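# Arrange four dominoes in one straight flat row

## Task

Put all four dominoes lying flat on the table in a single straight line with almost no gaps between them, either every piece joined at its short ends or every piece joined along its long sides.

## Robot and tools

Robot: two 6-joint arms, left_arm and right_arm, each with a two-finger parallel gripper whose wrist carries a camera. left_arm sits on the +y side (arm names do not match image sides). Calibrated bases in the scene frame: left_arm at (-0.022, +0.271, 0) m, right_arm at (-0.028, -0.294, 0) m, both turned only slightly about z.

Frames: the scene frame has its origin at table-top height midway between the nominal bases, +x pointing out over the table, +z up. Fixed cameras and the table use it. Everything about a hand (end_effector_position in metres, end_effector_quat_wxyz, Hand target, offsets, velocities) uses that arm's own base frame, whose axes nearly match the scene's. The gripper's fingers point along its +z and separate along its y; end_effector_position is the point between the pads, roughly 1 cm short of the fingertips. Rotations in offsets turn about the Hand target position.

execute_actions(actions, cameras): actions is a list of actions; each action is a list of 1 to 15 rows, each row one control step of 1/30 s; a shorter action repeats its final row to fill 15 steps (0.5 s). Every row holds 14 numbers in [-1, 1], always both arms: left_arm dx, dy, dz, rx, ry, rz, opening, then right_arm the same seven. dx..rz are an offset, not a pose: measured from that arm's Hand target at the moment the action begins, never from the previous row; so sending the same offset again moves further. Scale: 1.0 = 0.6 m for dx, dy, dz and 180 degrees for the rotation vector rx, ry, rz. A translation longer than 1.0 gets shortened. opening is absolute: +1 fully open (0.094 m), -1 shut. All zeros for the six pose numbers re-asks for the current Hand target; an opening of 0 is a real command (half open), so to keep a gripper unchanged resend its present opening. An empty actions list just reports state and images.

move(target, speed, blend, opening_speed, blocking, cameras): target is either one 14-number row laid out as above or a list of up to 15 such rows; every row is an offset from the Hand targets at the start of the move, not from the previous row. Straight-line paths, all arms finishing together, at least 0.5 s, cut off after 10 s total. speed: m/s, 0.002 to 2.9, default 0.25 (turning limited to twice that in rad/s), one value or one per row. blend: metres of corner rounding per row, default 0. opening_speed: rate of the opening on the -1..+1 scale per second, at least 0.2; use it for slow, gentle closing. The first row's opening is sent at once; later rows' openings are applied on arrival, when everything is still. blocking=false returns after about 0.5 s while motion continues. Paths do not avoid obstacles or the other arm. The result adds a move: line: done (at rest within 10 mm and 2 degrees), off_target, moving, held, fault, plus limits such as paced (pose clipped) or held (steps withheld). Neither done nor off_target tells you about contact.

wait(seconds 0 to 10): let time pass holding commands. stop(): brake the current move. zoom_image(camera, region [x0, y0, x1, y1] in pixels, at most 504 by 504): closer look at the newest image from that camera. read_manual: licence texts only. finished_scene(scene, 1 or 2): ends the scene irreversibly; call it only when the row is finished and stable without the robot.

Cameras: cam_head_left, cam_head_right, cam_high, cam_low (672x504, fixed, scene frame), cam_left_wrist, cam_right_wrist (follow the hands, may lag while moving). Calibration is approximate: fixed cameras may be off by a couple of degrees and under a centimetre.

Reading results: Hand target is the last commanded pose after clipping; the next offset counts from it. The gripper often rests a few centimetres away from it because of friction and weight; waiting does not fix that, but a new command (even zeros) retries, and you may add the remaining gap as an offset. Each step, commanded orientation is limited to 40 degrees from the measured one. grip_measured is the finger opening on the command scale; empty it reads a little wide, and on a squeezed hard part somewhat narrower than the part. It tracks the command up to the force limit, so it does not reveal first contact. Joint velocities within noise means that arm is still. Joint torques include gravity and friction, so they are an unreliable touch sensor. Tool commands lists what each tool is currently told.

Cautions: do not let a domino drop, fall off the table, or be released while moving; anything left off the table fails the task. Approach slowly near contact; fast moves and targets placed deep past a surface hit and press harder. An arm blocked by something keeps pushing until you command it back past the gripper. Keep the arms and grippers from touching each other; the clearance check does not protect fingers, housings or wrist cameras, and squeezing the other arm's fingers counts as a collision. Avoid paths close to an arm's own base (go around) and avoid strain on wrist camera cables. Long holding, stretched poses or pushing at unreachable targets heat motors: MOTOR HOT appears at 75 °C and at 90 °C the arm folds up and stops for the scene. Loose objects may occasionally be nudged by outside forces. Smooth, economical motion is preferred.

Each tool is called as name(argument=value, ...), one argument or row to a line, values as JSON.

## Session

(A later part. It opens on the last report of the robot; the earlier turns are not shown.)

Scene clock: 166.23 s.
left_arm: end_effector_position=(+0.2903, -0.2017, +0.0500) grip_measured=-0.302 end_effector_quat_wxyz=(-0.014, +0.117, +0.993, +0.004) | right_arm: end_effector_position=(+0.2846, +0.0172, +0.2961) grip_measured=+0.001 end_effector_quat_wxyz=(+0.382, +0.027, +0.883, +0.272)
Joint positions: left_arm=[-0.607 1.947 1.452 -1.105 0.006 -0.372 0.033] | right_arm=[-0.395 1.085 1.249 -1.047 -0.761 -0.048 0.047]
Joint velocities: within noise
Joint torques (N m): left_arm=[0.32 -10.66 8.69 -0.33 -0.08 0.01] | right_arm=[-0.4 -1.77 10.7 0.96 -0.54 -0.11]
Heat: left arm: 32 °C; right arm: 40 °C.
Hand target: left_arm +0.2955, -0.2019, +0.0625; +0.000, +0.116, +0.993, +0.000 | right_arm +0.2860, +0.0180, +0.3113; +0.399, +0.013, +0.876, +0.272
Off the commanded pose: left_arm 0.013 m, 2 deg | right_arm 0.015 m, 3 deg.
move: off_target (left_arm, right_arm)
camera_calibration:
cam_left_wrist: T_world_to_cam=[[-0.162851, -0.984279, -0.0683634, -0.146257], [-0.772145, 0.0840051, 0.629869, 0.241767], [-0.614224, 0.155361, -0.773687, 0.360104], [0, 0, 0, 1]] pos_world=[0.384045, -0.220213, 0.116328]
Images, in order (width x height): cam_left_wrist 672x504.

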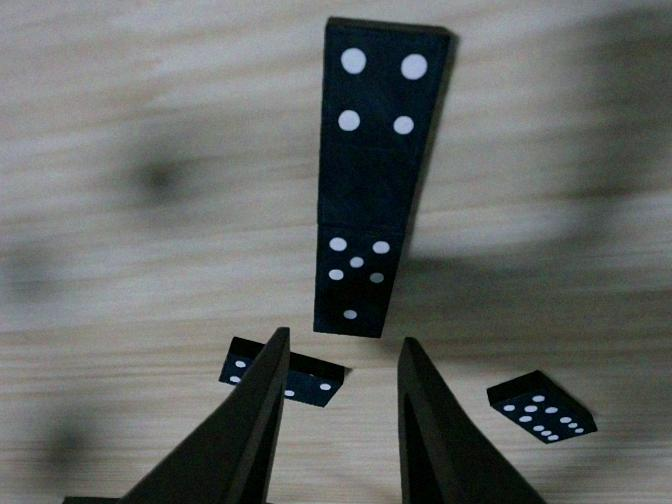

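move(
  target=[
    [0,0,0.05,0,0,0,-0.15,0,0,0,0,0,0,0],
    [-0.086,0.0745,0.01,0,0,0.413,-0.15,0,0,0,0,0,0,0],
  ],
  cameras=["cam_left_wrist"],
  speed=0.15,
)

Scene clock: 175.53 s.
left_arm: end_effector_position=(+0.2446, -0.1613, +0.0649) grip_measured=-0.152 end_effector_quat_wxyz=(-0.006, -0.502, +0.865, +0.006) | right_arm: end_effector_position=(+0.2846, +0.0172, +0.2961) grip_measured=+0.001 end_effector_quat_wxyz=(+0.382, +0.027, +0.883, +0.272)
Joint positions: left_arm=[-0.582 1.698 1.197 -1.085 0.006 -1.633 0.04] | right_arm=[-0.395 1.085 1.249 -1.047 -0.761 -0.048 0.047]
Joint velocities: within noise
Joint torques (N m): left_arm=[0.47 -8.88 5.55 -0.11 -0.07 -0.07] | right_arm=[-0.44 -1.72 10.69 0.99 -0.55 -0.11]
Heat: left arm: 33 °C; right arm: 40 °C.
Hand target: left_arm +0.2439, -0.1572, +0.0685; +0.000, -0.508, +0.861, +0.001 | right_arm +0.2860, +0.0180, +0.3113; +0.399, +0.013, +0.876, +0.272
Off the commanded pose: left_arm 0.006 m, 1 deg | right_arm 0.015 m, 3 deg.
move: off_target (right_arm)
camera_calibration:
cam_left_wrist: T_world_to_cam=[[0.899062, -0.43081, -0.0780383, -0.282714], [-0.298799, -0.734038, 0.609842, -0.0526358], [-0.320009, -0.524968, -0.788671, 0.156499], [0, 0, 0, 1]] pos_world=[0.288531, -0.0782755, 0.133463]
Images, in order (width x height): cam_left_wrist 672x504.

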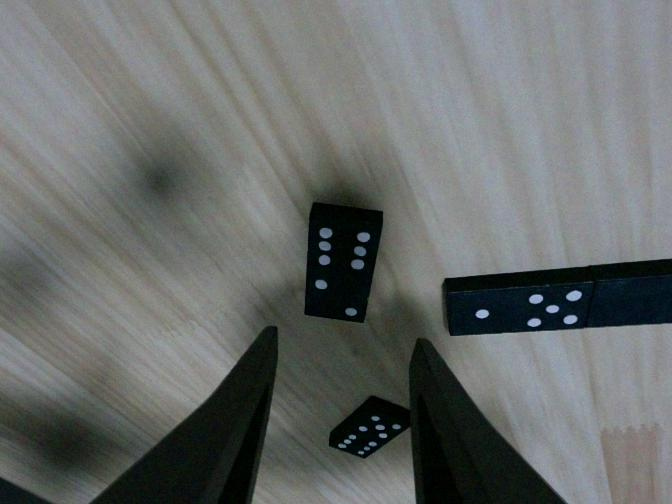

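move(
  target=[-0.001,-0.0015,-0.085,0,0,0,-0.15,0,0,0,0,0,0,0],
  cameras=["cam_left_wrist"],
  speed=0.08,
)

Scene clock: 181.00 s.
left_arm: end_effector_position=(+0.2469, -0.1628, +0.0266) grip_measured=-0.152 end_effector_quat_wxyz=(+0.004, -0.504, +0.864, -0.015) | right_arm: end_effector_position=(+0.2846, +0.0172, +0.2961) grip_measured=+0.001 end_effector_quat_wxyz=(+0.382, +0.027, +0.883, +0.272)
Joint positions: left_arm=[-0.582 1.715 1.056 -0.881 0.006 -1.638 0.04] | right_arm=[-0.395 1.085 1.249 -1.047 -0.761 -0.048 0.047]
Joint velocities: within noise
Joint torques (N m): left_arm=[0.17 -5.27 5.56 0.03 -0.07 -0.06] | right_arm=[-0.44 -1.65 10.82 0.96 -0.54 -0.11]
Heat: left arm: 33 °C; right arm: 40 °C.
Hand target: left_arm +0.2432, -0.1581, +0.0175; +0.000, -0.508, +0.862, +0.001 | right_arm +0.2860, +0.0180, +0.3113; +0.399, +0.013, +0.876, +0.272
Off the commanded pose: left_arm 0.011 m, 2 deg | right_arm 0.015 m, 3 deg.
move: off_target (left_arm, right_arm)
camera_calibration:
cam_left_wrist: T_world_to_cam=[[0.90317, -0.428029, -0.0328034, -0.290144], [-0.318837, -0.720006, 0.616389, -0.0226901], [-0.287451, -0.546244, -0.786759, 0.114699], [0, 0, 0, 1]] pos_world=[0.287785, -0.0778734, 0.0947083]
Images, in order (width x height): cam_left_wrist 672x504.

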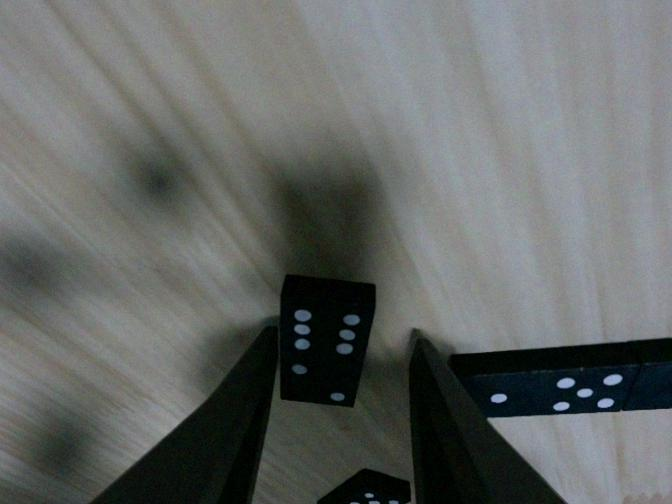

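move(
  target=[-0.01,0.007,-0.006,0,0,0,-0.15,0,0,0,0,0,0,0],
  cameras=["cam_left_wrist"],
  speed=0.06,
)

Scene clock: 187.07 s.
left_arm: end_effector_position=(+0.2415, -0.1592, +0.0202) grip_measured=-0.152 end_effector_quat_wxyz=(+0.001, -0.504, +0.864, -0.008) | right_arm: end_effector_position=(+0.2846, +0.0172, +0.2961) grip_measured=+0.001 end_effector_quat_wxyz=(+0.382, +0.027, +0.883, +0.272)
Joint positions: left_arm=[-0.582 1.715 1.028 -0.867 0.006 -1.638 0.04] | right_arm=[-0.395 1.085 1.249 -1.047 -0.761 -0.048 0.047]
Joint velocities: within noise
Joint torques (N m): left_arm=[0.23 -6.48 4.51 0.03 -0.07 -0.05] | right_arm=[-0.44 -1.63 10.65 0.99 -0.53 -0.11]
Heat: left arm: 32 °C; right arm: 40 °C.
Hand target: left_arm +0.2372, -0.1539, +0.0139; +0.000, -0.508, +0.861, +0.001 | right_arm +0.2860, +0.0180, +0.3113; +0.399, +0.013, +0.876, +0.272
Off the commanded pose: left_arm 0.009 m, 1 deg | right_arm 0.015 m, 3 deg.
move: off_target (right_arm)
camera_calibration:
cam_left_wrist: T_world_to_cam=[[0.902836, -0.427431, -0.0467935, -0.28345], [-0.311341, -0.724899, 0.614482, -0.0204528], [-0.296569, -0.540208, -0.787542, 0.113252], [0, 0, 0, 1]] pos_world=[0.283128, -0.0748017, 0.0884953]
Images, in order (width x height): cam_left_wrist 672x504.

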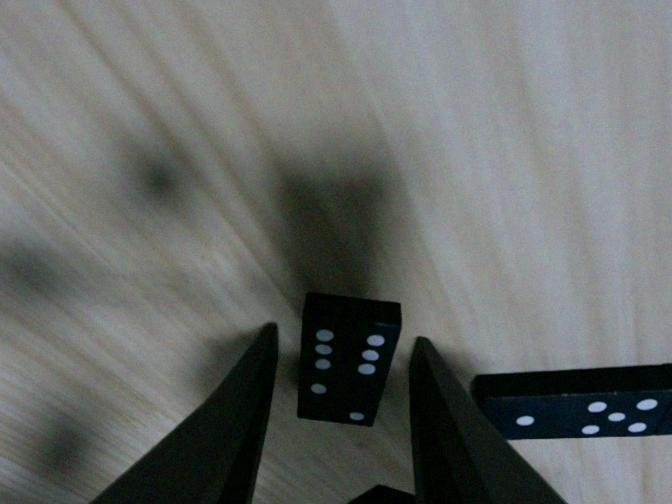

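move(
  target=[0,0,0.002,0,0,0,-0.6,0,0,0,0,0,0,0],
  cameras=[],
  opening_speed=0.3,
)

move(
  target=[0,0.005,0.08,0,0,0,-0.6,0,0,0,0,0,0,0],
  cameras=["cam_left_wrist","cam_low"],
  speed=0.1,
)

Scene clock: 190.30 s.
left_arm: end_effector_position=(+0.2437, -0.1607, +0.0202) grip_measured=-0.505 end_effector_quat_wxyz=(+0.003, -0.504, +0.864, -0.013) | right_arm: end_effector_position=(+0.2846, +0.0172, +0.2961) grip_measured=+0.001 end_effector_quat_wxyz=(+0.382, +0.027, +0.883, +0.272)
Joint positions: left_arm=[-0.582 1.715 1.028 -0.857 0.006 -1.638 0.023] | right_arm=[-0.395 1.085 1.249 -1.047 -0.761 -0.048 0.047]
Joint velocities: within noise
Joint torques (N m): left_arm=[0.23 -6.61 4.78 -0.12 -0.07 -0.05] | right_arm=[-0.54 -1.65 10.71 1.01 -0.53 -0.1]
Heat: left arm: 32 °C; right arm: 40 °C.
Hand target: left_arm +0.2372, -0.1539, +0.0151; +0.000, -0.508, +0.861, +0.001 | right_arm +0.2860, +0.0180, +0.3113; +0.399, +0.013, +0.876, +0.272
Off the commanded pose: left_arm 0.011 m, 2 deg | right_arm 0.015 m, 3 deg.
move: off_target (left_arm, right_arm)
No camera images: "cameras" was empty.

Scene clock: 191.53 s.
left_arm: end_effector_position=(+0.2353, -0.1534, +0.0545) grip_measured=-0.506 end_effector_quat_wxyz=(-0.006, -0.506, +0.862, +0.004) | right_arm: end_effector_position=(+0.2846, +0.0172, +0.2961) grip_measured=+0.001 end_effector_quat_wxyz=(+0.382, +0.027, +0.883, +0.272)
Joint positions: left_arm=[-0.577 1.661 1.113 -1.035 0.006 -1.638 0.023] | right_arm=[-0.395 1.085 1.249 -1.047 -0.761 -0.048 0.047]
Joint velocities: within noise
Joint torques (N m): left_arm=[0.54 -7.83 8.16 -0.32 -0.07 0.03] | right_arm=[-0.46 -1.8 10.73 1 -0.57 -0.1]
Heat: left arm: 32 °C; right arm: 40 °C.
Hand target: left_arm +0.2373, -0.1509, +0.0630; +0.000, -0.508, +0.861, +0.001 | right_arm +0.2860, +0.0180, +0.3113; +0.399, +0.013, +0.876, +0.272
Off the commanded pose: left_arm 0.009 m, 1 deg | right_arm 0.015 m, 3 deg.
move: off_target (right_arm)
camera_calibration:
cam_left_wrist: T_world_to_cam=[[0.903712, -0.421639, -0.0743356, -0.271672], [-0.293123, -0.735872, 0.610385, -0.0449554], [-0.312064, -0.529823, -0.788609, 0.146996], [0, 0, 0, 1]] pos_world=[0.278208, -0.0697472, 0.123167]
Images, in order (width x height): cam_low 672x504, cam_left_wrist 672x504.

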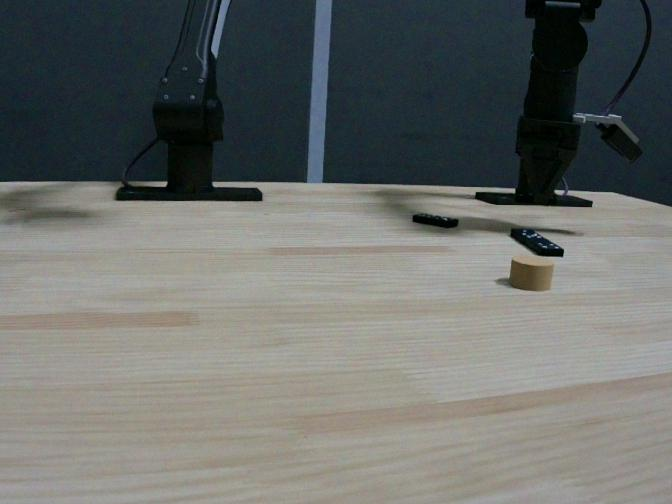

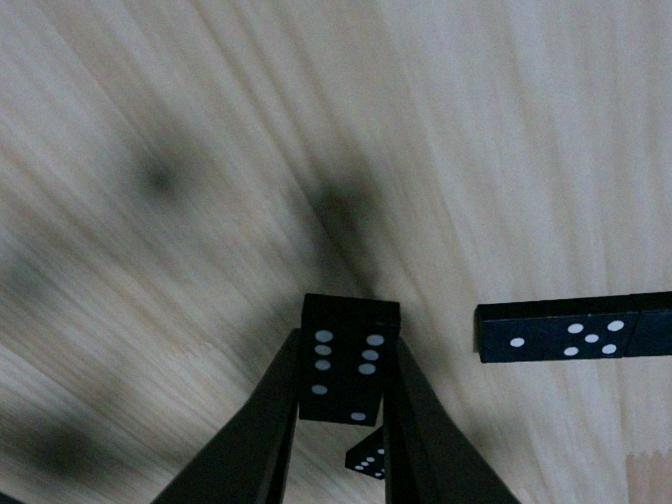

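move(
  target=[0.0045,-0.065,-0.003,0,0,-0.4133,-0.6,0,0,0,0,0,0,0],
  cameras=["cam_left_wrist"],
  speed=0.1,
)

Scene clock: 201.53 s.
left_arm: end_effector_position=(+0.2386, -0.1881, +0.0627) grip_measured=-0.506 end_effector_quat_wxyz=(+0.005, +0.111, +0.994, -0.007) | right_arm: end_effector_position=(+0.2846, +0.0172, +0.2961) grip_measured=+0.001 end_effector_quat_wxyz=(+0.382, +0.027, +0.883, +0.272)
Joint positions: left_arm=[-0.667 1.711 1.202 -1.047 0.006 -0.445 0.023] | right_arm=[-0.395 1.085 1.249 -1.047 -0.761 -0.048 0.047]
Joint velocities: within noise
Joint torques (N m): left_arm=[-0.55 -5.33 8.94 -0.21 -0.08 0.02] | right_arm=[-0.5 -1.73 10.76 0.97 -0.52 -0.11]
Heat: left arm: 33 °C; right arm: 40 °C.
Hand target: left_arm +0.2399, -0.1899, +0.0612; +0.000, +0.116, +0.993, +0.001 | right_arm +0.2860, +0.0180, +0.3113; +0.399, +0.013, +0.876, +0.272
Off the commanded pose: left_arm 0.003 m, 1 deg | right_arm 0.015 m, 3 deg.
move: off_target (right_arm)
camera_calibration:
cam_left_wrist: T_world_to_cam=[[-0.147888, -0.987834, -0.0480964, -0.145906], [-0.795658, 0.0899514, 0.599031, 0.201416], [-0.587416, 0.126858, -0.79928, 0.325921], [0, 0, 0, 1]] pos_world=[0.330132, -0.203595, 0.13283]
Images, in order (width x height): cam_left_wrist 672x504.

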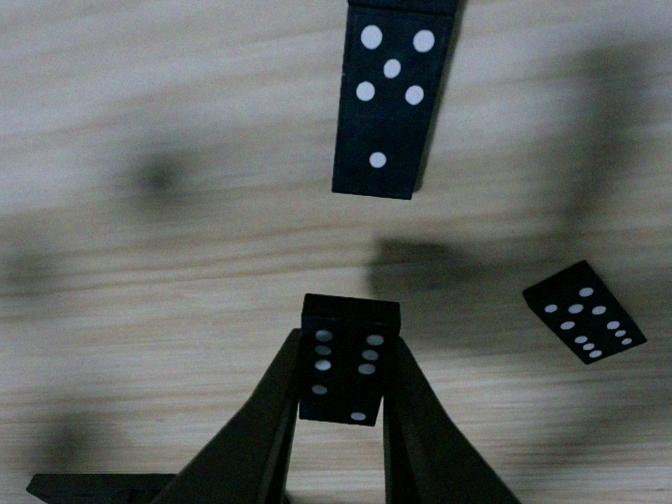

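move(
  target=[0.002,-0.0076,-0.077,0,0,0,-0.6,0,0,0,0,0,0,0],
  cameras=["cam_left_wrist"],
  speed=0.06,
)

Scene clock: 207.00 s.
left_arm: end_effector_position=(+0.2442, -0.1961, +0.0247) grip_measured=-0.506 end_effector_quat_wxyz=(+0.008, +0.116, +0.993, -0.009) | right_arm: end_effector_position=(+0.2846, +0.0172, +0.2961) grip_measured=+0.001 end_effector_quat_wxyz=(+0.382, +0.027, +0.883, +0.272)
Joint positions: left_arm=[-0.676 1.787 1.133 -0.894 0.006 -0.444 0.023] | right_arm=[-0.395 1.085 1.249 -1.047 -0.761 -0.048 0.047]
Joint velocities: within noise
Joint torques (N m): left_arm=[-0.57 -5.81 5.6 0.09 -0.09 -0.05] | right_arm=[-0.39 -1.65 10.84 0.98 -0.56 -0.08]
Heat: left arm: 33 °C; right arm: 40 °C.
Hand target: left_arm +0.2411, -0.1945, +0.0151; +0.000, +0.116, +0.993, +0.001 | right_arm +0.2860, +0.0180, +0.3113; +0.399, +0.013, +0.876, +0.272
Off the commanded pose: left_arm 0.010 m, 1 deg | right_arm 0.015 m, 3 deg.
move: off_target (right_arm)
camera_calibration:
cam_left_wrist: T_world_to_cam=[[-0.157392, -0.986524, -0.0446976, -0.152332], [-0.79789, 0.100367, 0.594389, 0.231996], [-0.581893, 0.129216, -0.802935, 0.298965], [0, 0, 0, 1]] pos_world=[0.335097, -0.212195, 0.0953449]
Images, in order (width x height): cam_left_wrist 672x504.

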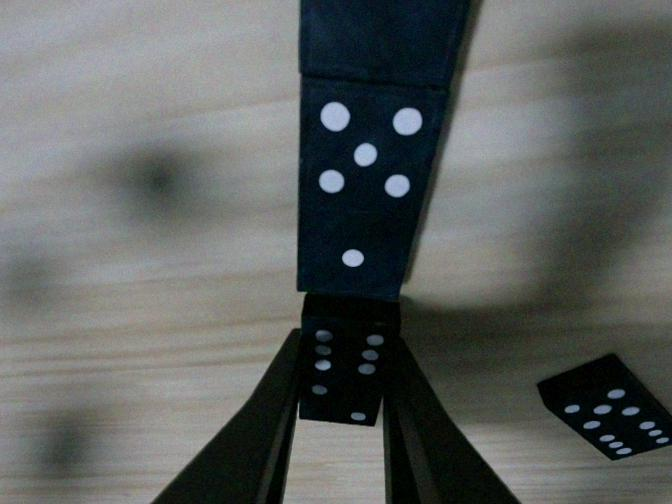

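move(
  target=[0.008,0.0,-0.004,0,0,0,-0.6,0,0,0,0,0,0,0],
  cameras=["cam_left_wrist"],
  speed=0.04,
)

Scene clock: 209.60 s.
left_arm: end_effector_position=(+0.2441, -0.1960, +0.0212) grip_measured=-0.506 end_effector_quat_wxyz=(+0.005, +0.116, +0.993, -0.007) | right_arm: end_effector_position=(+0.2846, +0.0172, +0.2961) grip_measured=+0.001 end_effector_quat_wxyz=(+0.382, +0.027, +0.883, +0.272)
Joint positions: left_arm=[-0.676 1.799 1.133 -0.89 0.006 -0.444 0.023] | right_arm=[-0.395 1.085 1.249 -1.047 -0.761 -0.048 0.047]
Joint velocities: within noise
Joint torques (N m): left_arm=[0.23 -5.22 6.52 0.08 -0.08 0.05] | right_arm=[-0.47 -1.72 10.88 0.99 -0.55 -0.1]
Heat: left arm: 33 °C; right arm: 40 °C.
Hand target: left_arm +0.2459, -0.1945, +0.0127; +0.000, +0.116, +0.993, +0.001 | right_arm +0.2860, +0.0180, +0.3113; +0.399, +0.013, +0.876, +0.272
Off the commanded pose: left_arm 0.009 m, 1 deg | right_arm 0.015 m, 3 deg.
move: off_target (right_arm)
camera_calibration:
cam_left_wrist: T_world_to_cam=[[-0.157713, -0.986298, -0.0484114, -0.152165], [-0.794306, 0.0975807, 0.59963, 0.232469], [-0.586689, 0.133023, -0.798812, 0.298055], [0, 0, 0, 1]] pos_world=[0.335519, -0.212412, 0.0913282]
Images, in order (width x height): cam_left_wrist 672x504.

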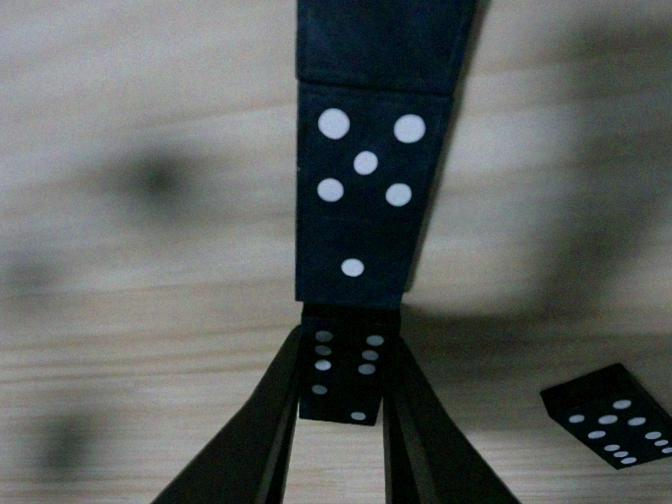

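move(
  target=[0.009,0.0,0.001,0,0,0,-0.6,0,0,0,0,0,0,0],
  cameras=["cam_left_wrist"],
  speed=0.04,
)

zoom_image(
  camera="cam_left_wrist",
  region=[270, 240, 450, 420],
)

Scene clock: 212.33 s.
left_arm: end_effector_position=(+0.2465, -0.1959, +0.0211) grip_measured=-0.506 end_effector_quat_wxyz=(+0.005, +0.118, +0.993, -0.007) | right_arm: end_effector_position=(+0.2846, +0.0172, +0.2961) grip_measured=+0.001 end_effector_quat_wxyz=(+0.382, +0.027, +0.883, +0.272)
Joint positions: left_arm=[-0.671 1.805 1.141 -0.891 0.006 -0.435 0.023] | right_arm=[-0.395 1.085 1.249 -1.047 -0.761 -0.048 0.047]
Joint velocities: within noise
Joint torques (N m): left_arm=[0.72 -5.03 7.72 0.01 -0.08 0.04] | right_arm=[-0.51 -1.72 10.69 0.98 -0.53 -0.11]
Heat: left arm: 33 °C; right arm: 40 °C.
Hand target: left_arm +0.2514, -0.1945, +0.0133; +0.000, +0.116, +0.993, +0.001 | right_arm +0.2860, +0.0180, +0.3113; +0.399, +0.013, +0.876, +0.272
Off the commanded pose: left_arm 0.009 m, 1 deg | right_arm 0.015 m, 3 deg.
move: off_target (right_arm)
camera_calibration:
cam_left_wrist: T_world_to_cam=[[-0.161852, -0.985629, -0.0483688, -0.15059], [-0.794162, 0.101003, 0.599253, 0.235014], [-0.585756, 0.135403, -0.799097, 0.29952], [0, 0, 0, 1]] pos_world=[0.337711, -0.212719, 0.0912291]
Images, in order (width x height): cam_left_wrist 672x504.

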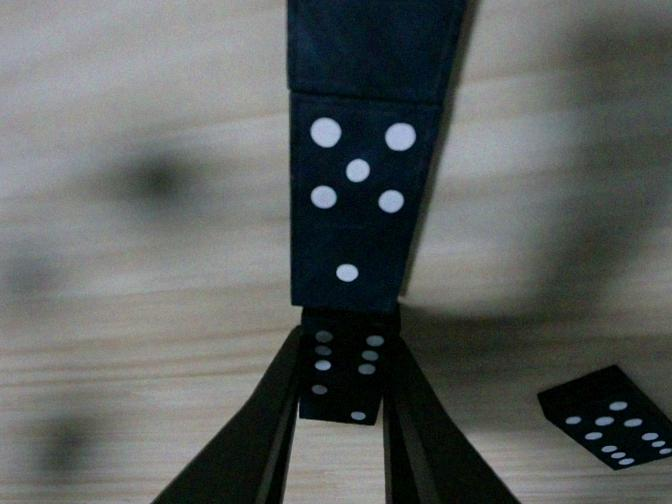

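Scaled by 2.800 from the camera's 672x504 image, which has a finer 960x720 frame.

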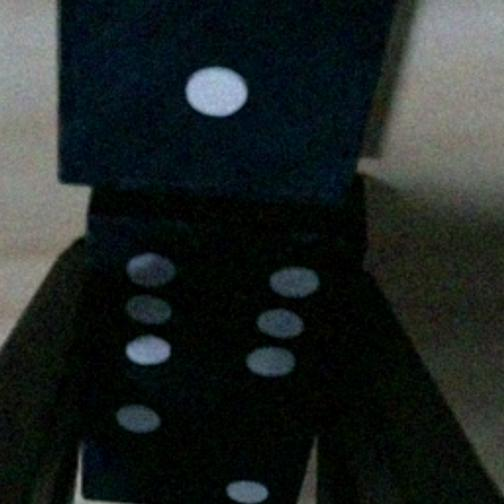

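move(
  target=[0.006,0.007,0.001,0,0,0,-0.6,0,0,0,0,0,0,0],
  cameras=["cam_left_wrist"],
  speed=0.04,
)

zoom_image(
  camera="cam_left_wrist",
  region=[270, 240, 450, 420],
)

Scene clock: 217.80 s.
left_arm: end_effector_position=(+0.2502, -0.1916, +0.0213) grip_measured=-0.506 end_effector_quat_wxyz=(+0.006, +0.118, +0.993, -0.007) | right_arm: end_effector_position=(+0.2846, +0.0172, +0.2961) grip_measured=+0.001 end_effector_quat_wxyz=(+0.382, +0.027, +0.883, +0.272)
Joint positions: left_arm=[-0.653 1.805 1.141 -0.891 0.006 -0.416 0.023] | right_arm=[-0.395 1.085 1.249 -1.047 -0.761 -0.048 0.047]
Joint velocities: within noise
Joint torques (N m): left_arm=[0.64 -5.03 7.88 -0.02 -0.08 -0.01] | right_arm=[-0.36 -1.73 10.7 1 -0.54 -0.11]
Heat: left arm: 33 °C; right arm: 40 °C.
Hand target: left_arm +0.2549, -0.1902, +0.0138; +0.000, +0.116, +0.993, +0.001 | right_arm +0.2860, +0.0180, +0.3113; +0.399, +0.013, +0.876, +0.272
Off the commanded pose: left_arm 0.009 m, 1 deg | right_arm 0.015 m, 3 deg.
move: off_target (right_arm)
camera_calibration:
cam_left_wrist: T_world_to_cam=[[-0.162152, -0.985591, -0.0481433, -0.14555], [-0.794691, 0.101511, 0.598466, 0.237681], [-0.584956, 0.135302, -0.7997, 0.301091], [0, 0, 0, 1]] pos_world=[0.341407, -0.208318, 0.0915312]
Images, in order (width x height): cam_left_wrist 672x504.

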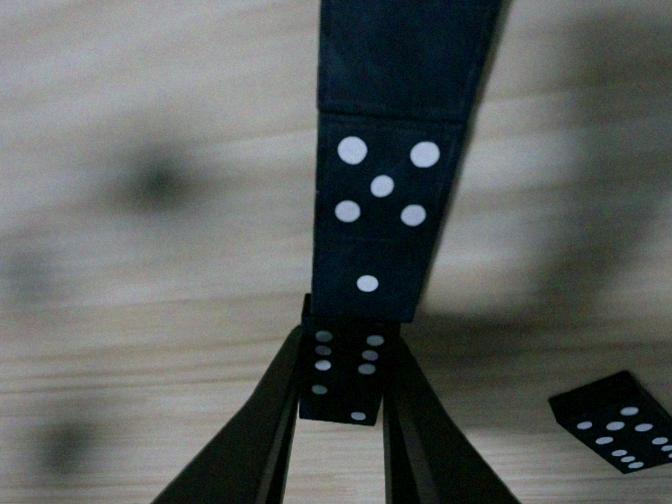

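Scaled by 2.800 from the camera's 672x504 image, which has a finer 960x720 frame.

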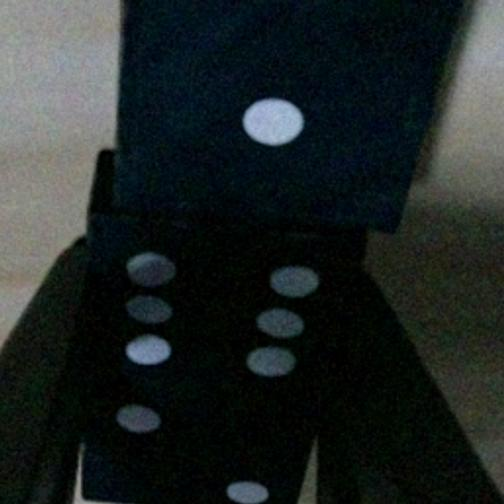

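move(
  target=[-0.001,-0.010,0.000,0,0,0,-0.6,0,0,0,0,0,0,0],
  cameras=["cam_left_wrist"],
  speed=0.04,
)

Scene clock: 221.33 s.
left_arm: end_effector_position=(+0.2531, -0.1944, +0.0214) grip_measured=-0.506 end_effector_quat_wxyz=(+0.006, +0.116, +0.993, -0.008) | right_arm: end_effector_position=(+0.2846, +0.0172, +0.2961) grip_measured=+0.001 end_effector_quat_wxyz=(+0.382, +0.027, +0.883, +0.272)
Joint positions: left_arm=[-0.655 1.817 1.157 -0.892 0.006 -0.422 0.023] | right_arm=[-0.395 1.085 1.249 -1.047 -0.761 -0.048 0.047]
Joint velocities: within noise
Joint torques (N m): left_arm=[-0.57 -5.18 7.87 -0.04 -0.08 -0.03] | right_arm=[-0.43 -1.72 10.73 1.01 -0.53 -0.09]
Heat: left arm: 33 °C; right arm: 40 °C.
Hand target: left_arm +0.2544, -0.1963, +0.0139; +0.000, +0.116, +0.993, +0.001 | right_arm +0.2860, +0.0180, +0.3113; +0.399, +0.013, +0.876, +0.272
Off the commanded pose: left_arm 0.008 m, 1 deg | right_arm 0.015 m, 3 deg.
move: off_target (right_arm)
camera_calibration:
cam_left_wrist: T_world_to_cam=[[-0.157903, -0.986334, -0.0470388, -0.14916], [-0.796131, 0.0989829, 0.596974, 0.240126], [-0.584159, 0.131713, -0.800881, 0.302294], [0, 0, 0, 1]] pos_world=[0.344207, -0.210706, 0.0917361]
Images, in order (width x height): cam_left_wrist 672x504.

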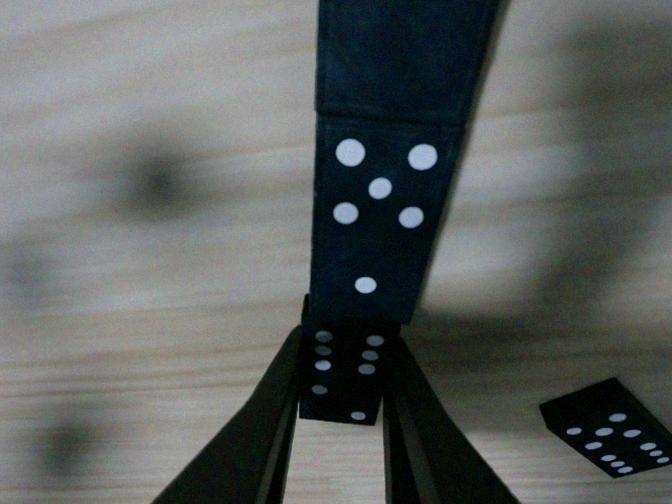

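move(
  target=[-0.016,-0.006,0.000,0,0,0,-0.6,0,0,0,0,0,0,0],
  cameras=["cam_left_wrist"],
  speed=0.04,
)

Scene clock: 223.83 s.
left_arm: end_effector_position=(+0.2485, -0.2004, +0.0214) grip_measured=-0.506 end_effector_quat_wxyz=(+0.008, +0.116, +0.993, -0.006) | right_arm: end_effector_position=(+0.2846, +0.0172, +0.2961) grip_measured=+0.001 end_effector_quat_wxyz=(+0.382, +0.027, +0.883, +0.272)
Joint positions: left_arm=[-0.681 1.817 1.157 -0.891 0.001 -0.449 0.023] | right_arm=[-0.395 1.085 1.249 -1.047 -0.761 -0.048 0.047]
Joint velocities: within noise
Joint torques (N m): left_arm=[-0.64 -6.45 5.78 0 -0.03 -0.06] | right_arm=[-0.4 -1.77 10.8 0.98 -0.54 -0.1]
Heat: left arm: 33 °C; right arm: 40 °C.
Hand target: left_arm +0.2448, -0.1999, +0.0139; +0.000, +0.116, +0.993, +0.000 | right_arm +0.2860, +0.0180, +0.3113; +0.399, +0.013, +0.876, +0.272
Off the commanded pose: left_arm 0.008 m, 1 deg | right_arm 0.015 m, 3 deg.
move: off_target (right_arm)
camera_calibration:
cam_left_wrist: T_world_to_cam=[[-0.157673, -0.986175, -0.0509674, -0.1557], [-0.798221, 0.096896, 0.594521, 0.237292], [-0.581363, 0.134423, -0.802463, 0.300384], [0, 0, 0, 1]] pos_world=[0.339494, -0.216919, 0.0920365]
Images, in order (width x height): cam_left_wrist 672x504.

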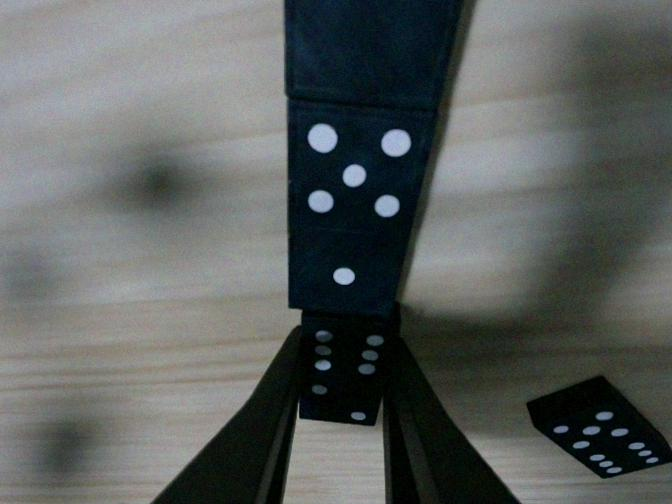

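move(
  target=[0.001,0.0078,0.000,0,0,0,-0.6,0,0,0,0,0,0,0],
  cameras=["cam_left_wrist"],
  speed=0.04,
)

Scene clock: 227.10 s.
left_arm: end_effector_position=(+0.2485, -0.2004, +0.0214) grip_measured=-0.506 end_effector_quat_wxyz=(+0.008, +0.117, +0.993, -0.006) | right_arm: end_effector_position=(+0.2846, +0.0172, +0.2961) grip_measured=+0.001 end_effector_quat_wxyz=(+0.382, +0.027, +0.883, +0.272)
Joint positions: left_arm=[-0.681 1.817 1.157 -0.891 0.001 -0.447 0.023] | right_arm=[-0.395 1.085 1.249 -1.047 -0.761 -0.048 0.047]
Joint velocities: within noise
Joint torques (N m): left_arm=[0.4 -7.02 4.85 0.03 -0.03 0.08] | right_arm=[-0.54 -1.76 10.73 1.01 -0.54 -0.12]
Heat: left arm: 33 °C; right arm: 40 °C.
Hand target: left_arm +0.2454, -0.1952, +0.0139; +0.000, +0.116, +0.993, +0.001 | right_arm +0.2860, +0.0180, +0.3113; +0.399, +0.013, +0.876, +0.272
Off the commanded pose: left_arm 0.010 m, 1 deg | right_arm 0.015 m, 3 deg.
move: off_target (right_arm)
camera_calibration:
cam_left_wrist: T_world_to_cam=[[-0.158755, -0.986004, -0.0509261, -0.155415], [-0.798139, 0.0978032, 0.594482, 0.237394], [-0.58118, 0.135023, -0.802495, 0.30041], [0, 0, 0, 1]] pos_world=[0.339392, -0.21702, 0.0920366]
Images, in order (width x height): cam_left_wrist 672x504.

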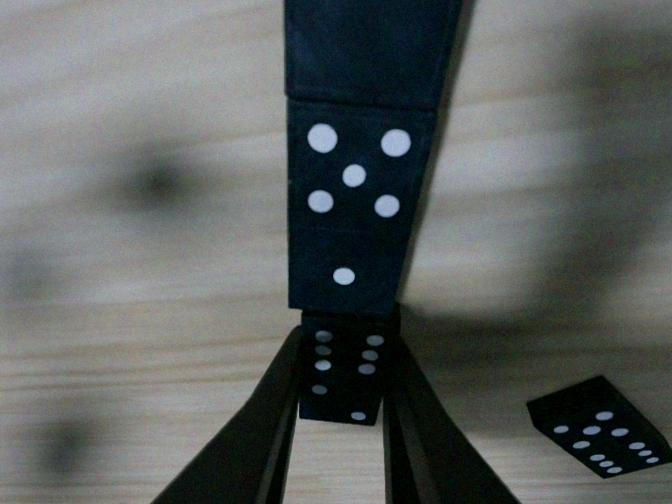

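move(
  target=[0.000,0.003,0.000,0,0,0,-0.6,0,0,0,0,0,0,0],
  cameras=["cam_left_wrist"],
  speed=0.04,
)

Scene clock: 228.97 s.
left_arm: end_effector_position=(+0.2490, -0.1995, +0.0211) grip_measured=-0.506 end_effector_quat_wxyz=(+0.008, +0.117, +0.993, -0.005) | right_arm: end_effector_position=(+0.2846, +0.0172, +0.2961) grip_measured=+0.001 end_effector_quat_wxyz=(+0.382, +0.027, +0.883, +0.272)
Joint positions: left_arm=[-0.678 1.817 1.156 -0.891 0.001 -0.443 0.023] | right_arm=[-0.395 1.085 1.249 -1.047 -0.761 -0.048 0.047]
Joint velocities: within noise
Joint torques (N m): left_arm=[0.5 -7.28 4.52 0.04 -0.03 0.06] | right_arm=[-0.43 -1.72 10.67 0.98 -0.56 -0.11]
Heat: left arm: 33 °C; right arm: 40 °C.
Hand target: left_arm +0.2453, -0.1935, +0.0139; +0.000, +0.116, +0.993, +0.001 | right_arm +0.2860, +0.0180, +0.3113; +0.399, +0.013, +0.876, +0.272
Off the commanded pose: left_arm 0.010 m, 1 deg | right_arm 0.015 m, 3 deg.
move: off_target (right_arm)
camera_calibration:
cam_left_wrist: T_world_to_cam=[[-0.159924, -0.985797, -0.0512626, -0.154191], [-0.797849, 0.0985058, 0.594755, 0.237931], [-0.581258, 0.136016, -0.802271, 0.300585], [0, 0, 0, 1]] pos_world=[0.339892, -0.216323, 0.0917356]
Images, in order (width x height): cam_left_wrist 672x504.

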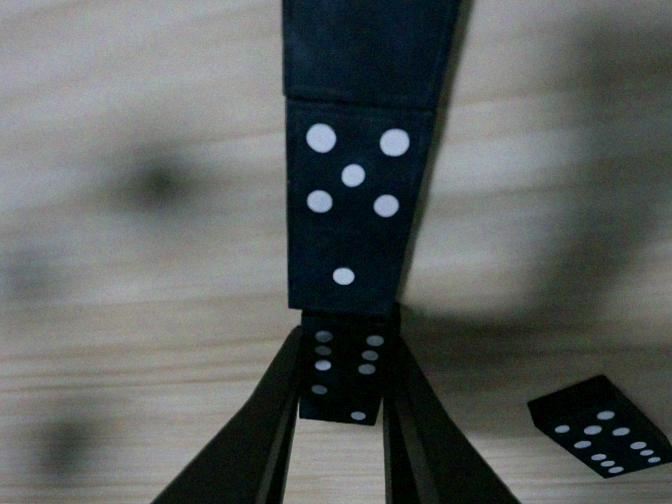

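move(
  target=[0.000,0.002,0.003,0,0,0,-0.6,0,0,0,0,0,0,0],
  cameras=["cam_left_wrist"],
  speed=0.04,
)

zoom_image(
  camera="cam_left_wrist",
  region=[270, 240, 450, 420],
)

Scene clock: 233.60 s.
left_arm: end_effector_position=(+0.2495, -0.1990, +0.0211) grip_measured=-0.506 end_effector_quat_wxyz=(+0.008, +0.118, +0.993, -0.005) | right_arm: end_effector_position=(+0.2846, +0.0172, +0.2961) grip_measured=+0.001 end_effector_quat_wxyz=(+0.382, +0.027, +0.883, +0.272)
Joint positions: left_arm=[-0.676 1.817 1.156 -0.891 0.001 -0.44 0.023] | right_arm=[-0.395 1.085 1.249 -1.047 -0.761 -0.048 0.047]
Joint velocities: within noise
Joint torques (N m): left_arm=[0.55 -7.64 4.59 -0.03 -0.03 0] | right_arm=[-0.47 -1.74 10.81 0.97 -0.53 -0.11]
Heat: left arm: 32 °C; right arm: 40 °C.
Hand target: left_arm +0.2453, -0.1923, +0.0157; +0.000, +0.116, +0.993, +0.001 | right_arm +0.2860, +0.0180, +0.3113; +0.399, +0.013, +0.876, +0.272
Off the commanded pose: left_arm 0.010 m, 1 deg | right_arm 0.015 m, 3 deg.
move: off_target (right_arm)
camera_calibration:
cam_left_wrist: T_world_to_cam=[[-0.160631, -0.985684, -0.0512338, -0.153373], [-0.797814, 0.0991039, 0.594702, 0.238322], [-0.581111, 0.136403, -0.802312, 0.300786], [0, 0, 0, 1]] pos_world=[0.34029, -0.215824, 0.0917357]
Images, in order (width x height): cam_left_wrist 672x504.

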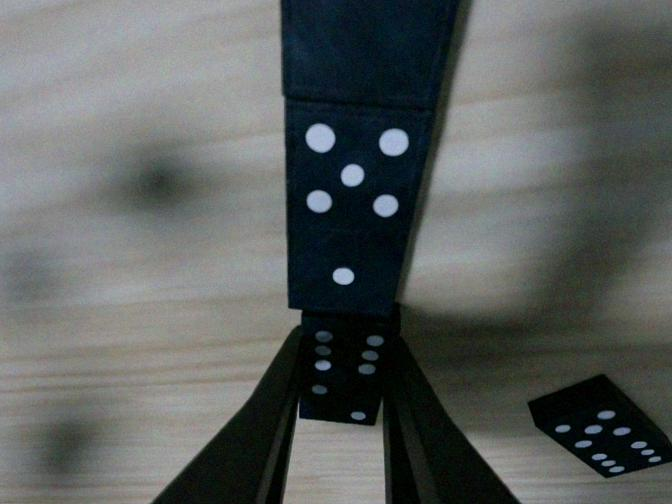

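Scaled by 2.800 from the camera's 672x504 image, which has a finer 960x720 frame.

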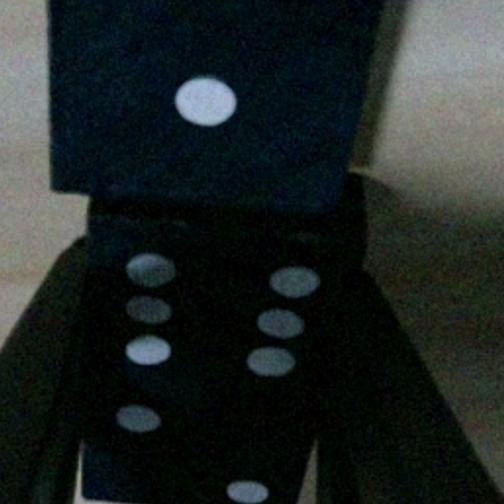

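move(
  target=[0.012,0.001,-0.001,0,0,0,-0.6,0,0,0,0,0,0,0],
  cameras=["cam_left_wrist"],
  speed=0.04,
)

zoom_image(
  camera="cam_left_wrist",
  region=[270, 240, 450, 420],
)

Scene clock: 238.50 s.
left_arm: end_effector_position=(+0.2511, -0.1968, +0.0211) grip_measured=-0.506 end_effector_quat_wxyz=(+0.006, +0.119, +0.993, -0.008) | right_arm: end_effector_position=(+0.2846, +0.0172, +0.2961) grip_measured=+0.001 end_effector_quat_wxyz=(+0.382, +0.027, +0.883, +0.272)
Joint positions: left_arm=[-0.664 1.817 1.156 -0.891 0.007 -0.424 0.023] | right_arm=[-0.395 1.085 1.249 -1.047 -0.761 -0.048 0.047]
Joint velocities: within noise
Joint torques (N m): left_arm=[0.85 -6.32 6.46 -0.07 -0.1 0.06] | right_arm=[-0.46 -1.66 10.77 1 -0.54 -0.11]
Heat: left arm: 32 °C; right arm: 40 °C.
Hand target: left_arm +0.2526, -0.1916, +0.0151; +0.000, +0.116, +0.993, +0.001 | right_arm +0.2860, +0.0180, +0.3113; +0.399, +0.013, +0.876, +0.272
Off the commanded pose: left_arm 0.008 m, 1 deg | right_arm 0.015 m, 3 deg.
move: off_target (right_arm)
camera_calibration:
cam_left_wrist: T_world_to_cam=[[-0.164734, -0.985275, -0.0457728, -0.150009], [-0.795148, 0.1052, 0.59722, 0.239973], [-0.583611, 0.134778, -0.80077, 0.301735], [0, 0, 0, 1]] pos_world=[0.342199, -0.213712, 0.0914371]
Images, in order (width x height): cam_left_wrist 672x504.

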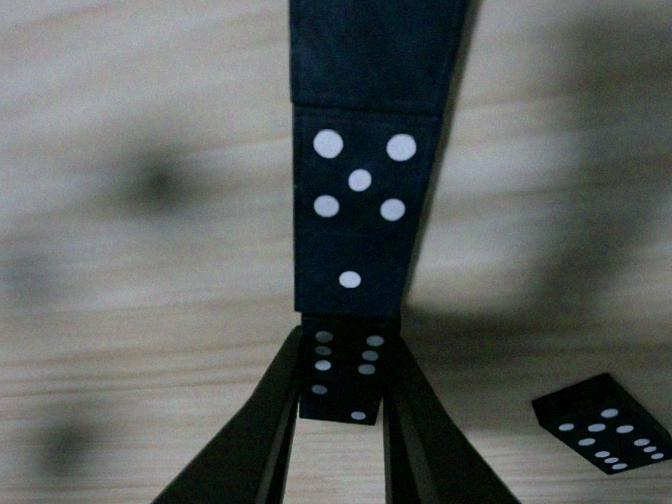

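Scaled by 2.800 from the camera's 672x504 image, which has a finer 960x720 frame.

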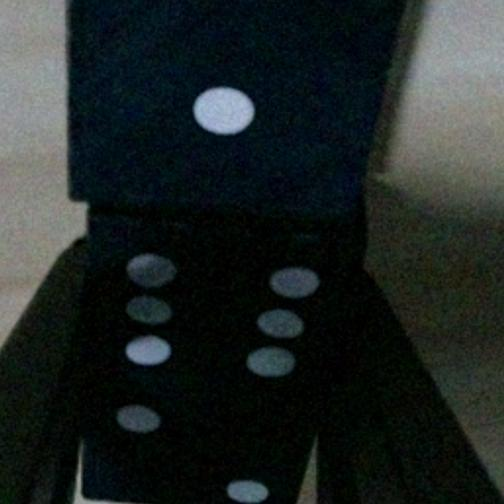

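move(
  target=[0.006,0,0.0,0,0,0,-0.6,0,0,0,0,0,0,0],
  cameras=["cam_left_wrist"],
  speed=0.04,
)

zoom_image(
  camera="cam_left_wrist",
  region=[270, 240, 450, 420],
)

Scene clock: 241.27 s.
left_arm: end_effector_position=(+0.2527, -0.1952, +0.0213) grip_measured=-0.506 end_effector_quat_wxyz=(+0.006, +0.119, +0.993, -0.009) | right_arm: end_effector_position=(+0.2846, +0.0172, +0.2961) grip_measured=+0.001 end_effector_quat_wxyz=(+0.382, +0.027, +0.883, +0.272)
Joint positions: left_arm=[-0.656 1.817 1.156 -0.891 0.009 -0.417 0.023] | right_arm=[-0.395 1.085 1.249 -1.047 -0.761 -0.048 0.047]
Joint velocities: within noise
Joint torques (N m): left_arm=[0.79 -5.65 7.54 -0.09 -0.1 0.04] | right_arm=[-0.57 -1.65 10.76 0.97 -0.55 -0.12]
Heat: left arm: 32 °C; right arm: 40 °C.
Hand target: left_arm +0.2561, -0.1916, +0.0151; +0.000, +0.116, +0.993, +0.001 | right_arm +0.2860, +0.0180, +0.3113; +0.399, +0.013, +0.876, +0.272
Off the commanded pose: left_arm 0.008 m, 1 deg | right_arm 0.015 m, 3 deg.
move: off_target (right_arm)
camera_calibration:
cam_left_wrist: T_world_to_cam=[[-0.164418, -0.985385, -0.0445309, -0.148203], [-0.795215, 0.105706, 0.597042, 0.241081], [-0.58361, 0.133576, -0.800973, 0.302351], [0, 0, 0, 1]] pos_world=[0.343799, -0.211907, 0.0916391]
Images, in order (width x height): cam_left_wrist 672x504.

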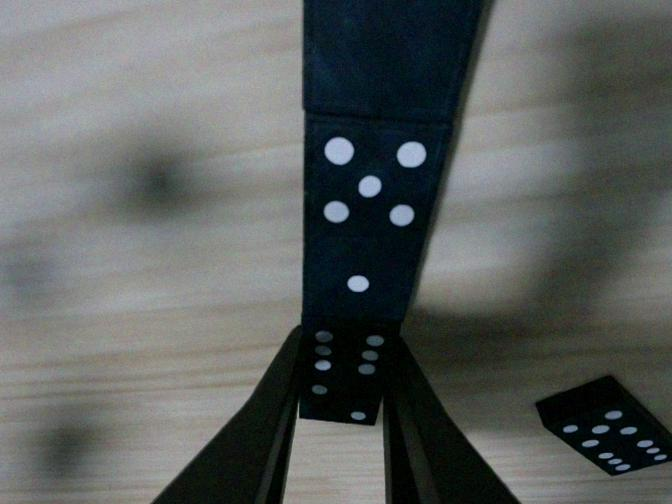

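Scaled by 2.800 from the camera's 672x504 image, which has a finer 960x720 frame.

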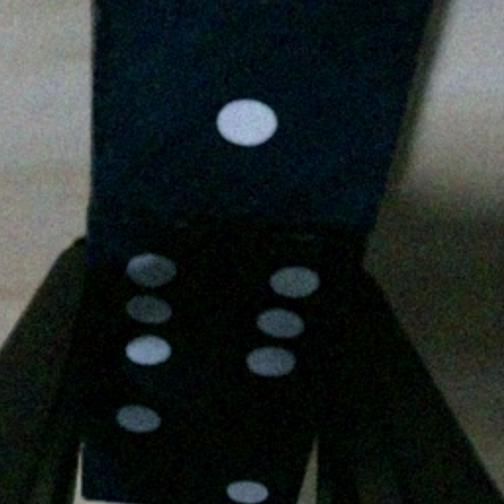

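move(
  target=[-0.004,0,0.004,0,0,0,-0.3,0,0,0,0,0,0,0],
  cameras=[],
  opening_speed=0.2,
)

move(
  target=[0,0,0.09,0,0,0,-0.3,0,0,0,0,0,0,0],
  cameras=["cam_left_wrist"],
  speed=0.06,
)

Scene clock: 245.27 s.
left_arm: end_effector_position=(+0.2526, -0.1952, +0.0213) grip_measured=-0.302 end_effector_quat_wxyz=(+0.006, +0.119, +0.993, -0.009) | right_arm: end_effector_position=(+0.2846, +0.0172, +0.2961) grip_measured=+0.001 end_effector_quat_wxyz=(+0.382, +0.027, +0.883, +0.272)
Joint positions: left_arm=[-0.656 1.817 1.156 -0.891 0.009 -0.417 0.033] | right_arm=[-0.395 1.085 1.249 -1.047 -0.761 -0.048 0.047]
Joint velocities: within noise
Joint torques (N m): left_arm=[0.4 -6.37 7.27 -0.16 -0.11 0] | right_arm=[-0.5 -1.7 10.76 0.97 -0.57 -0.1]
Heat: left arm: 32 °C; right arm: 41 °C.
Hand target: left_arm +0.2537, -0.1916, +0.0175; +0.000, +0.116, +0.993, +0.001 | right_arm +0.2860, +0.0180, +0.3113; +0.399, +0.013, +0.876, +0.272
Off the commanded pose: left_arm 0.005 m, 1 deg | right_arm 0.015 m, 3 deg.
move: off_target (right_arm)
No camera images: "cameras" was empty.

Scene clock: 246.83 s.
left_arm: end_effector_position=(+0.2486, -0.1921, +0.0595) grip_measured=-0.302 end_effector_quat_wxyz=(-0.015, +0.119, +0.993, +0.004) | right_arm: end_effector_position=(+0.2846, +0.0172, +0.2961) grip_measured=+0.001 end_effector_quat_wxyz=(+0.382, +0.027, +0.883, +0.272)
Joint positions: left_arm=[-0.656 1.794 1.289 -1.095 0.009 -0.417 0.033] | right_arm=[-0.395 1.085 1.249 -1.047 -0.761 -0.048 0.047]
Joint velocities: within noise
Joint torques (N m): left_arm=[0.4 -9.55 8.55 -0.28 -0.11 -0.01] | right_arm=[-0.42 -1.73 10.7 1 -0.56 -0.09]
Heat: left arm: 32 °C; right arm: 41 °C.
Hand target: left_arm +0.2538, -0.1916, +0.0715; +0.000, +0.116, +0.993, +0.001 | right_arm +0.2860, +0.0180, +0.3113; +0.399, +0.013, +0.876, +0.272
Off the commanded pose: left_arm 0.013 m, 2 deg | right_arm 0.015 m, 3 deg.
move: off_target (left_arm, right_arm)
camera_calibration:
cam_left_wrist: T_world_to_cam=[[-0.16694, -0.98362, -0.0679886, -0.141773], [-0.770876, 0.0872193, 0.630985, 0.203034], [-0.61472, 0.157748, -0.77281, 0.340802], [0, 0, 0, 1]] pos_world=[0.342344, -0.21092, 0.125625]
Images, in order (width x height): cam_left_wrist 672x504.

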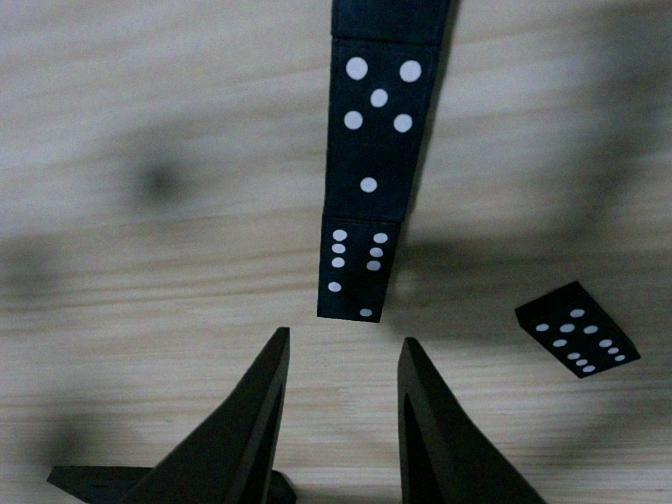

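move(
  target=[
    [0,0,0.03,0,0,0,-0.15,0,0,0,0,0,0,0],
    [-0.0935,-0.128,-0.003,0,0,0.28,-0.15,0,0,0,0,0,0,0],
  ],
  cameras=["cam_left_wrist"],
  speed=0.15,
)

Scene clock: 252.37 s.
left_arm: end_effector_position=(+0.1943, -0.2639, +0.0733) grip_measured=-0.152 end_effector_quat_wxyz=(-0.003, -0.316, +0.949, -0.003) | right_arm: end_effector_position=(+0.2846, +0.0172, +0.2961) grip_measured=+0.001 end_effector_quat_wxyz=(+0.382, +0.027, +0.883, +0.272)
Joint positions: left_arm=[-0.935 1.8 1.353 -1.12 0.009 -1.578 0.04] | right_arm=[-0.395 1.085 1.249 -1.047 -0.761 -0.048 0.047]
Joint velocities: within noise
Joint torques (N m): left_arm=[-0.42 -5.89 8.91 -0.07 -0.09 -0.07] | right_arm=[-0.46 -1.65 10.76 1 -0.57 -0.1]
Heat: left arm: 32 °C; right arm: 41 °C.
Hand target: left_arm +0.1977, -0.2683, +0.0697; +0.000, -0.318, +0.948, +0.001 | right_arm +0.2860, +0.0180, +0.3113; +0.399, +0.013, +0.876, +0.272
Off the commanded pose: left_arm 0.007 m, 1 deg | right_arm 0.015 m, 3 deg.
move: off_target (right_arm)
camera_calibration:
cam_left_wrist: T_world_to_cam=[[0.655165, -0.753238, -0.0582302, -0.320194], [-0.571149, -0.544285, 0.614445, -0.0455505], [-0.494518, -0.369305, -0.786808, 0.168067], [0, 0, 0, 1]] pos_world=[0.266876, -0.203907, 0.14158]
Images, in order (width x height): cam_left_wrist 672x504.

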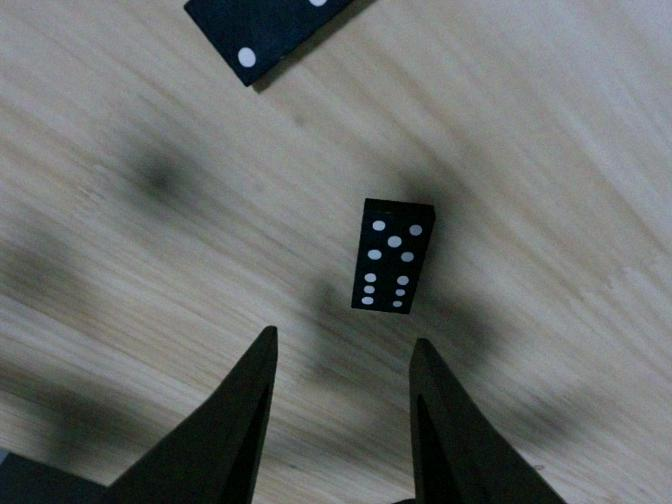

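move(
  target=[0.005,-0.0255,-0.05,0,0,0.005,-0.15,0,0,0,0,0,0,0],
  cameras=["cam_left_wrist"],
  speed=0.1,
)

Scene clock: 256.83 s.
left_arm: end_effector_position=(+0.2006, -0.2832, +0.0473) grip_measured=-0.152 end_effector_quat_wxyz=(-0.002, -0.324, +0.946, -0.010) | right_arm: end_effector_position=(+0.2846, +0.0172, +0.2961) grip_measured=+0.001 end_effector_quat_wxyz=(+0.382, +0.027, +0.883, +0.272)
Joint positions: left_arm=[-0.953 1.883 1.353 -1.024 0.009 -1.613 0.04] | right_arm=[-0.395 1.085 1.249 -1.047 -0.761 -0.048 0.047]
Joint velocities: within noise
Joint torques (N m): left_arm=[-0.47 -6.64 7.32 -0.04 -0.1 -0.06] | right_arm=[-0.42 -1.66 10.73 0.97 -0.55 -0.11]
Heat: left arm: 33 °C; right arm: 41 °C.
Hand target: left_arm +0.2008, -0.2837, +0.0398; +0.000, -0.325, +0.946, +0.001 | right_arm +0.2860, +0.0180, +0.3113; +0.399, +0.013, +0.876, +0.272
Off the commanded pose: left_arm 0.008 m, 1 deg | right_arm 0.015 m, 3 deg.
move: off_target (right_arm)
camera_calibration:
cam_left_wrist: T_world_to_cam=[[0.668079, -0.742709, -0.0453224, -0.340558], [-0.566511, -0.547186, 0.616159, -0.0382651], [-0.482427, -0.385968, -0.786316, 0.136396], [0, 0, 0, 1]] pos_world=[0.271643, -0.221229, 0.115393]
Images, in order (width x height): cam_left_wrist 672x504.

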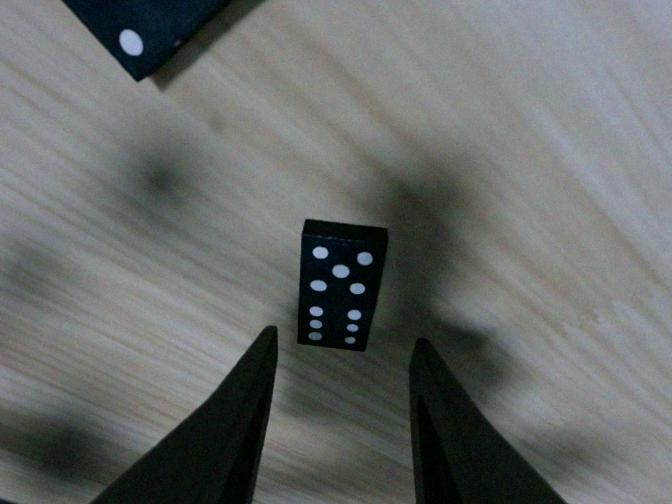

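move(
  target=[-0.007,0.005,-0.043,0,0,0,-0.15,0,0,0,0,0,0,0],
  cameras=["cam_left_wrist"],
  speed=0.06,
)

Scene clock: 259.87 s.
left_arm: end_effector_position=(+0.2004, -0.2851, +0.0258) grip_measured=-0.152 end_effector_quat_wxyz=(+0.001, -0.325, +0.946, -0.018) | right_arm: end_effector_position=(+0.2846, +0.0172, +0.2961) grip_measured=+0.001 end_effector_quat_wxyz=(+0.382, +0.027, +0.883, +0.272)
Joint positions: left_arm=[-0.957 1.9 1.285 -0.922 0.009 -1.618 0.04] | right_arm=[-0.395 1.085 1.249 -1.047 -0.761 -0.048 0.047]
Joint velocities: within noise
Joint torques (N m): left_arm=[-0.57 -6.6 5.67 -0.02 -0.1 -0.07] | right_arm=[-0.44 -1.58 10.73 0.98 -0.56 -0.1]
Heat: left arm: 33 °C; right arm: 41 °C.
Hand target: left_arm +0.1965, -0.2806, +0.0138; +0.000, -0.325, +0.946, +0.001 | right_arm +0.2860, +0.0180, +0.3113; +0.399, +0.013, +0.876, +0.272
Off the commanded pose: left_arm 0.013 m, 2 deg | right_arm 0.015 m, 3 deg.
move: off_target (left_arm, right_arm)
camera_calibration:
cam_left_wrist: T_world_to_cam=[[0.669606, -0.742177, -0.0282986, -0.343432], [-0.571717, -0.539387, 0.618224, -0.0229493], [-0.474096, -0.397788, -0.785492, 0.113611], [0, 0, 0, 1]] pos_world=[0.270706, -0.222073, 0.0937093]
Images, in order (width x height): cam_left_wrist 672x504.

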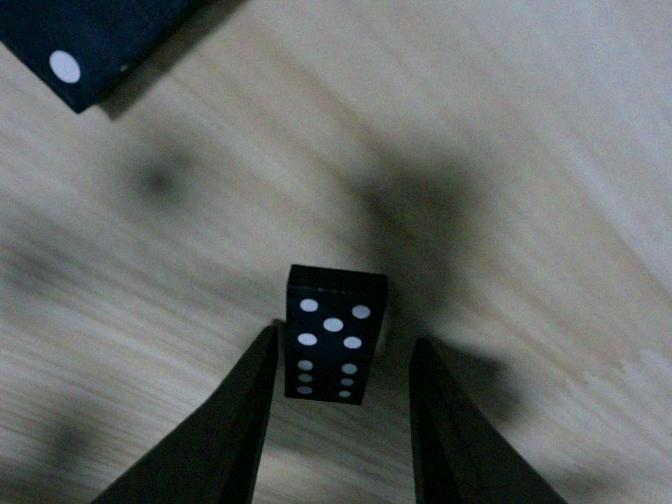

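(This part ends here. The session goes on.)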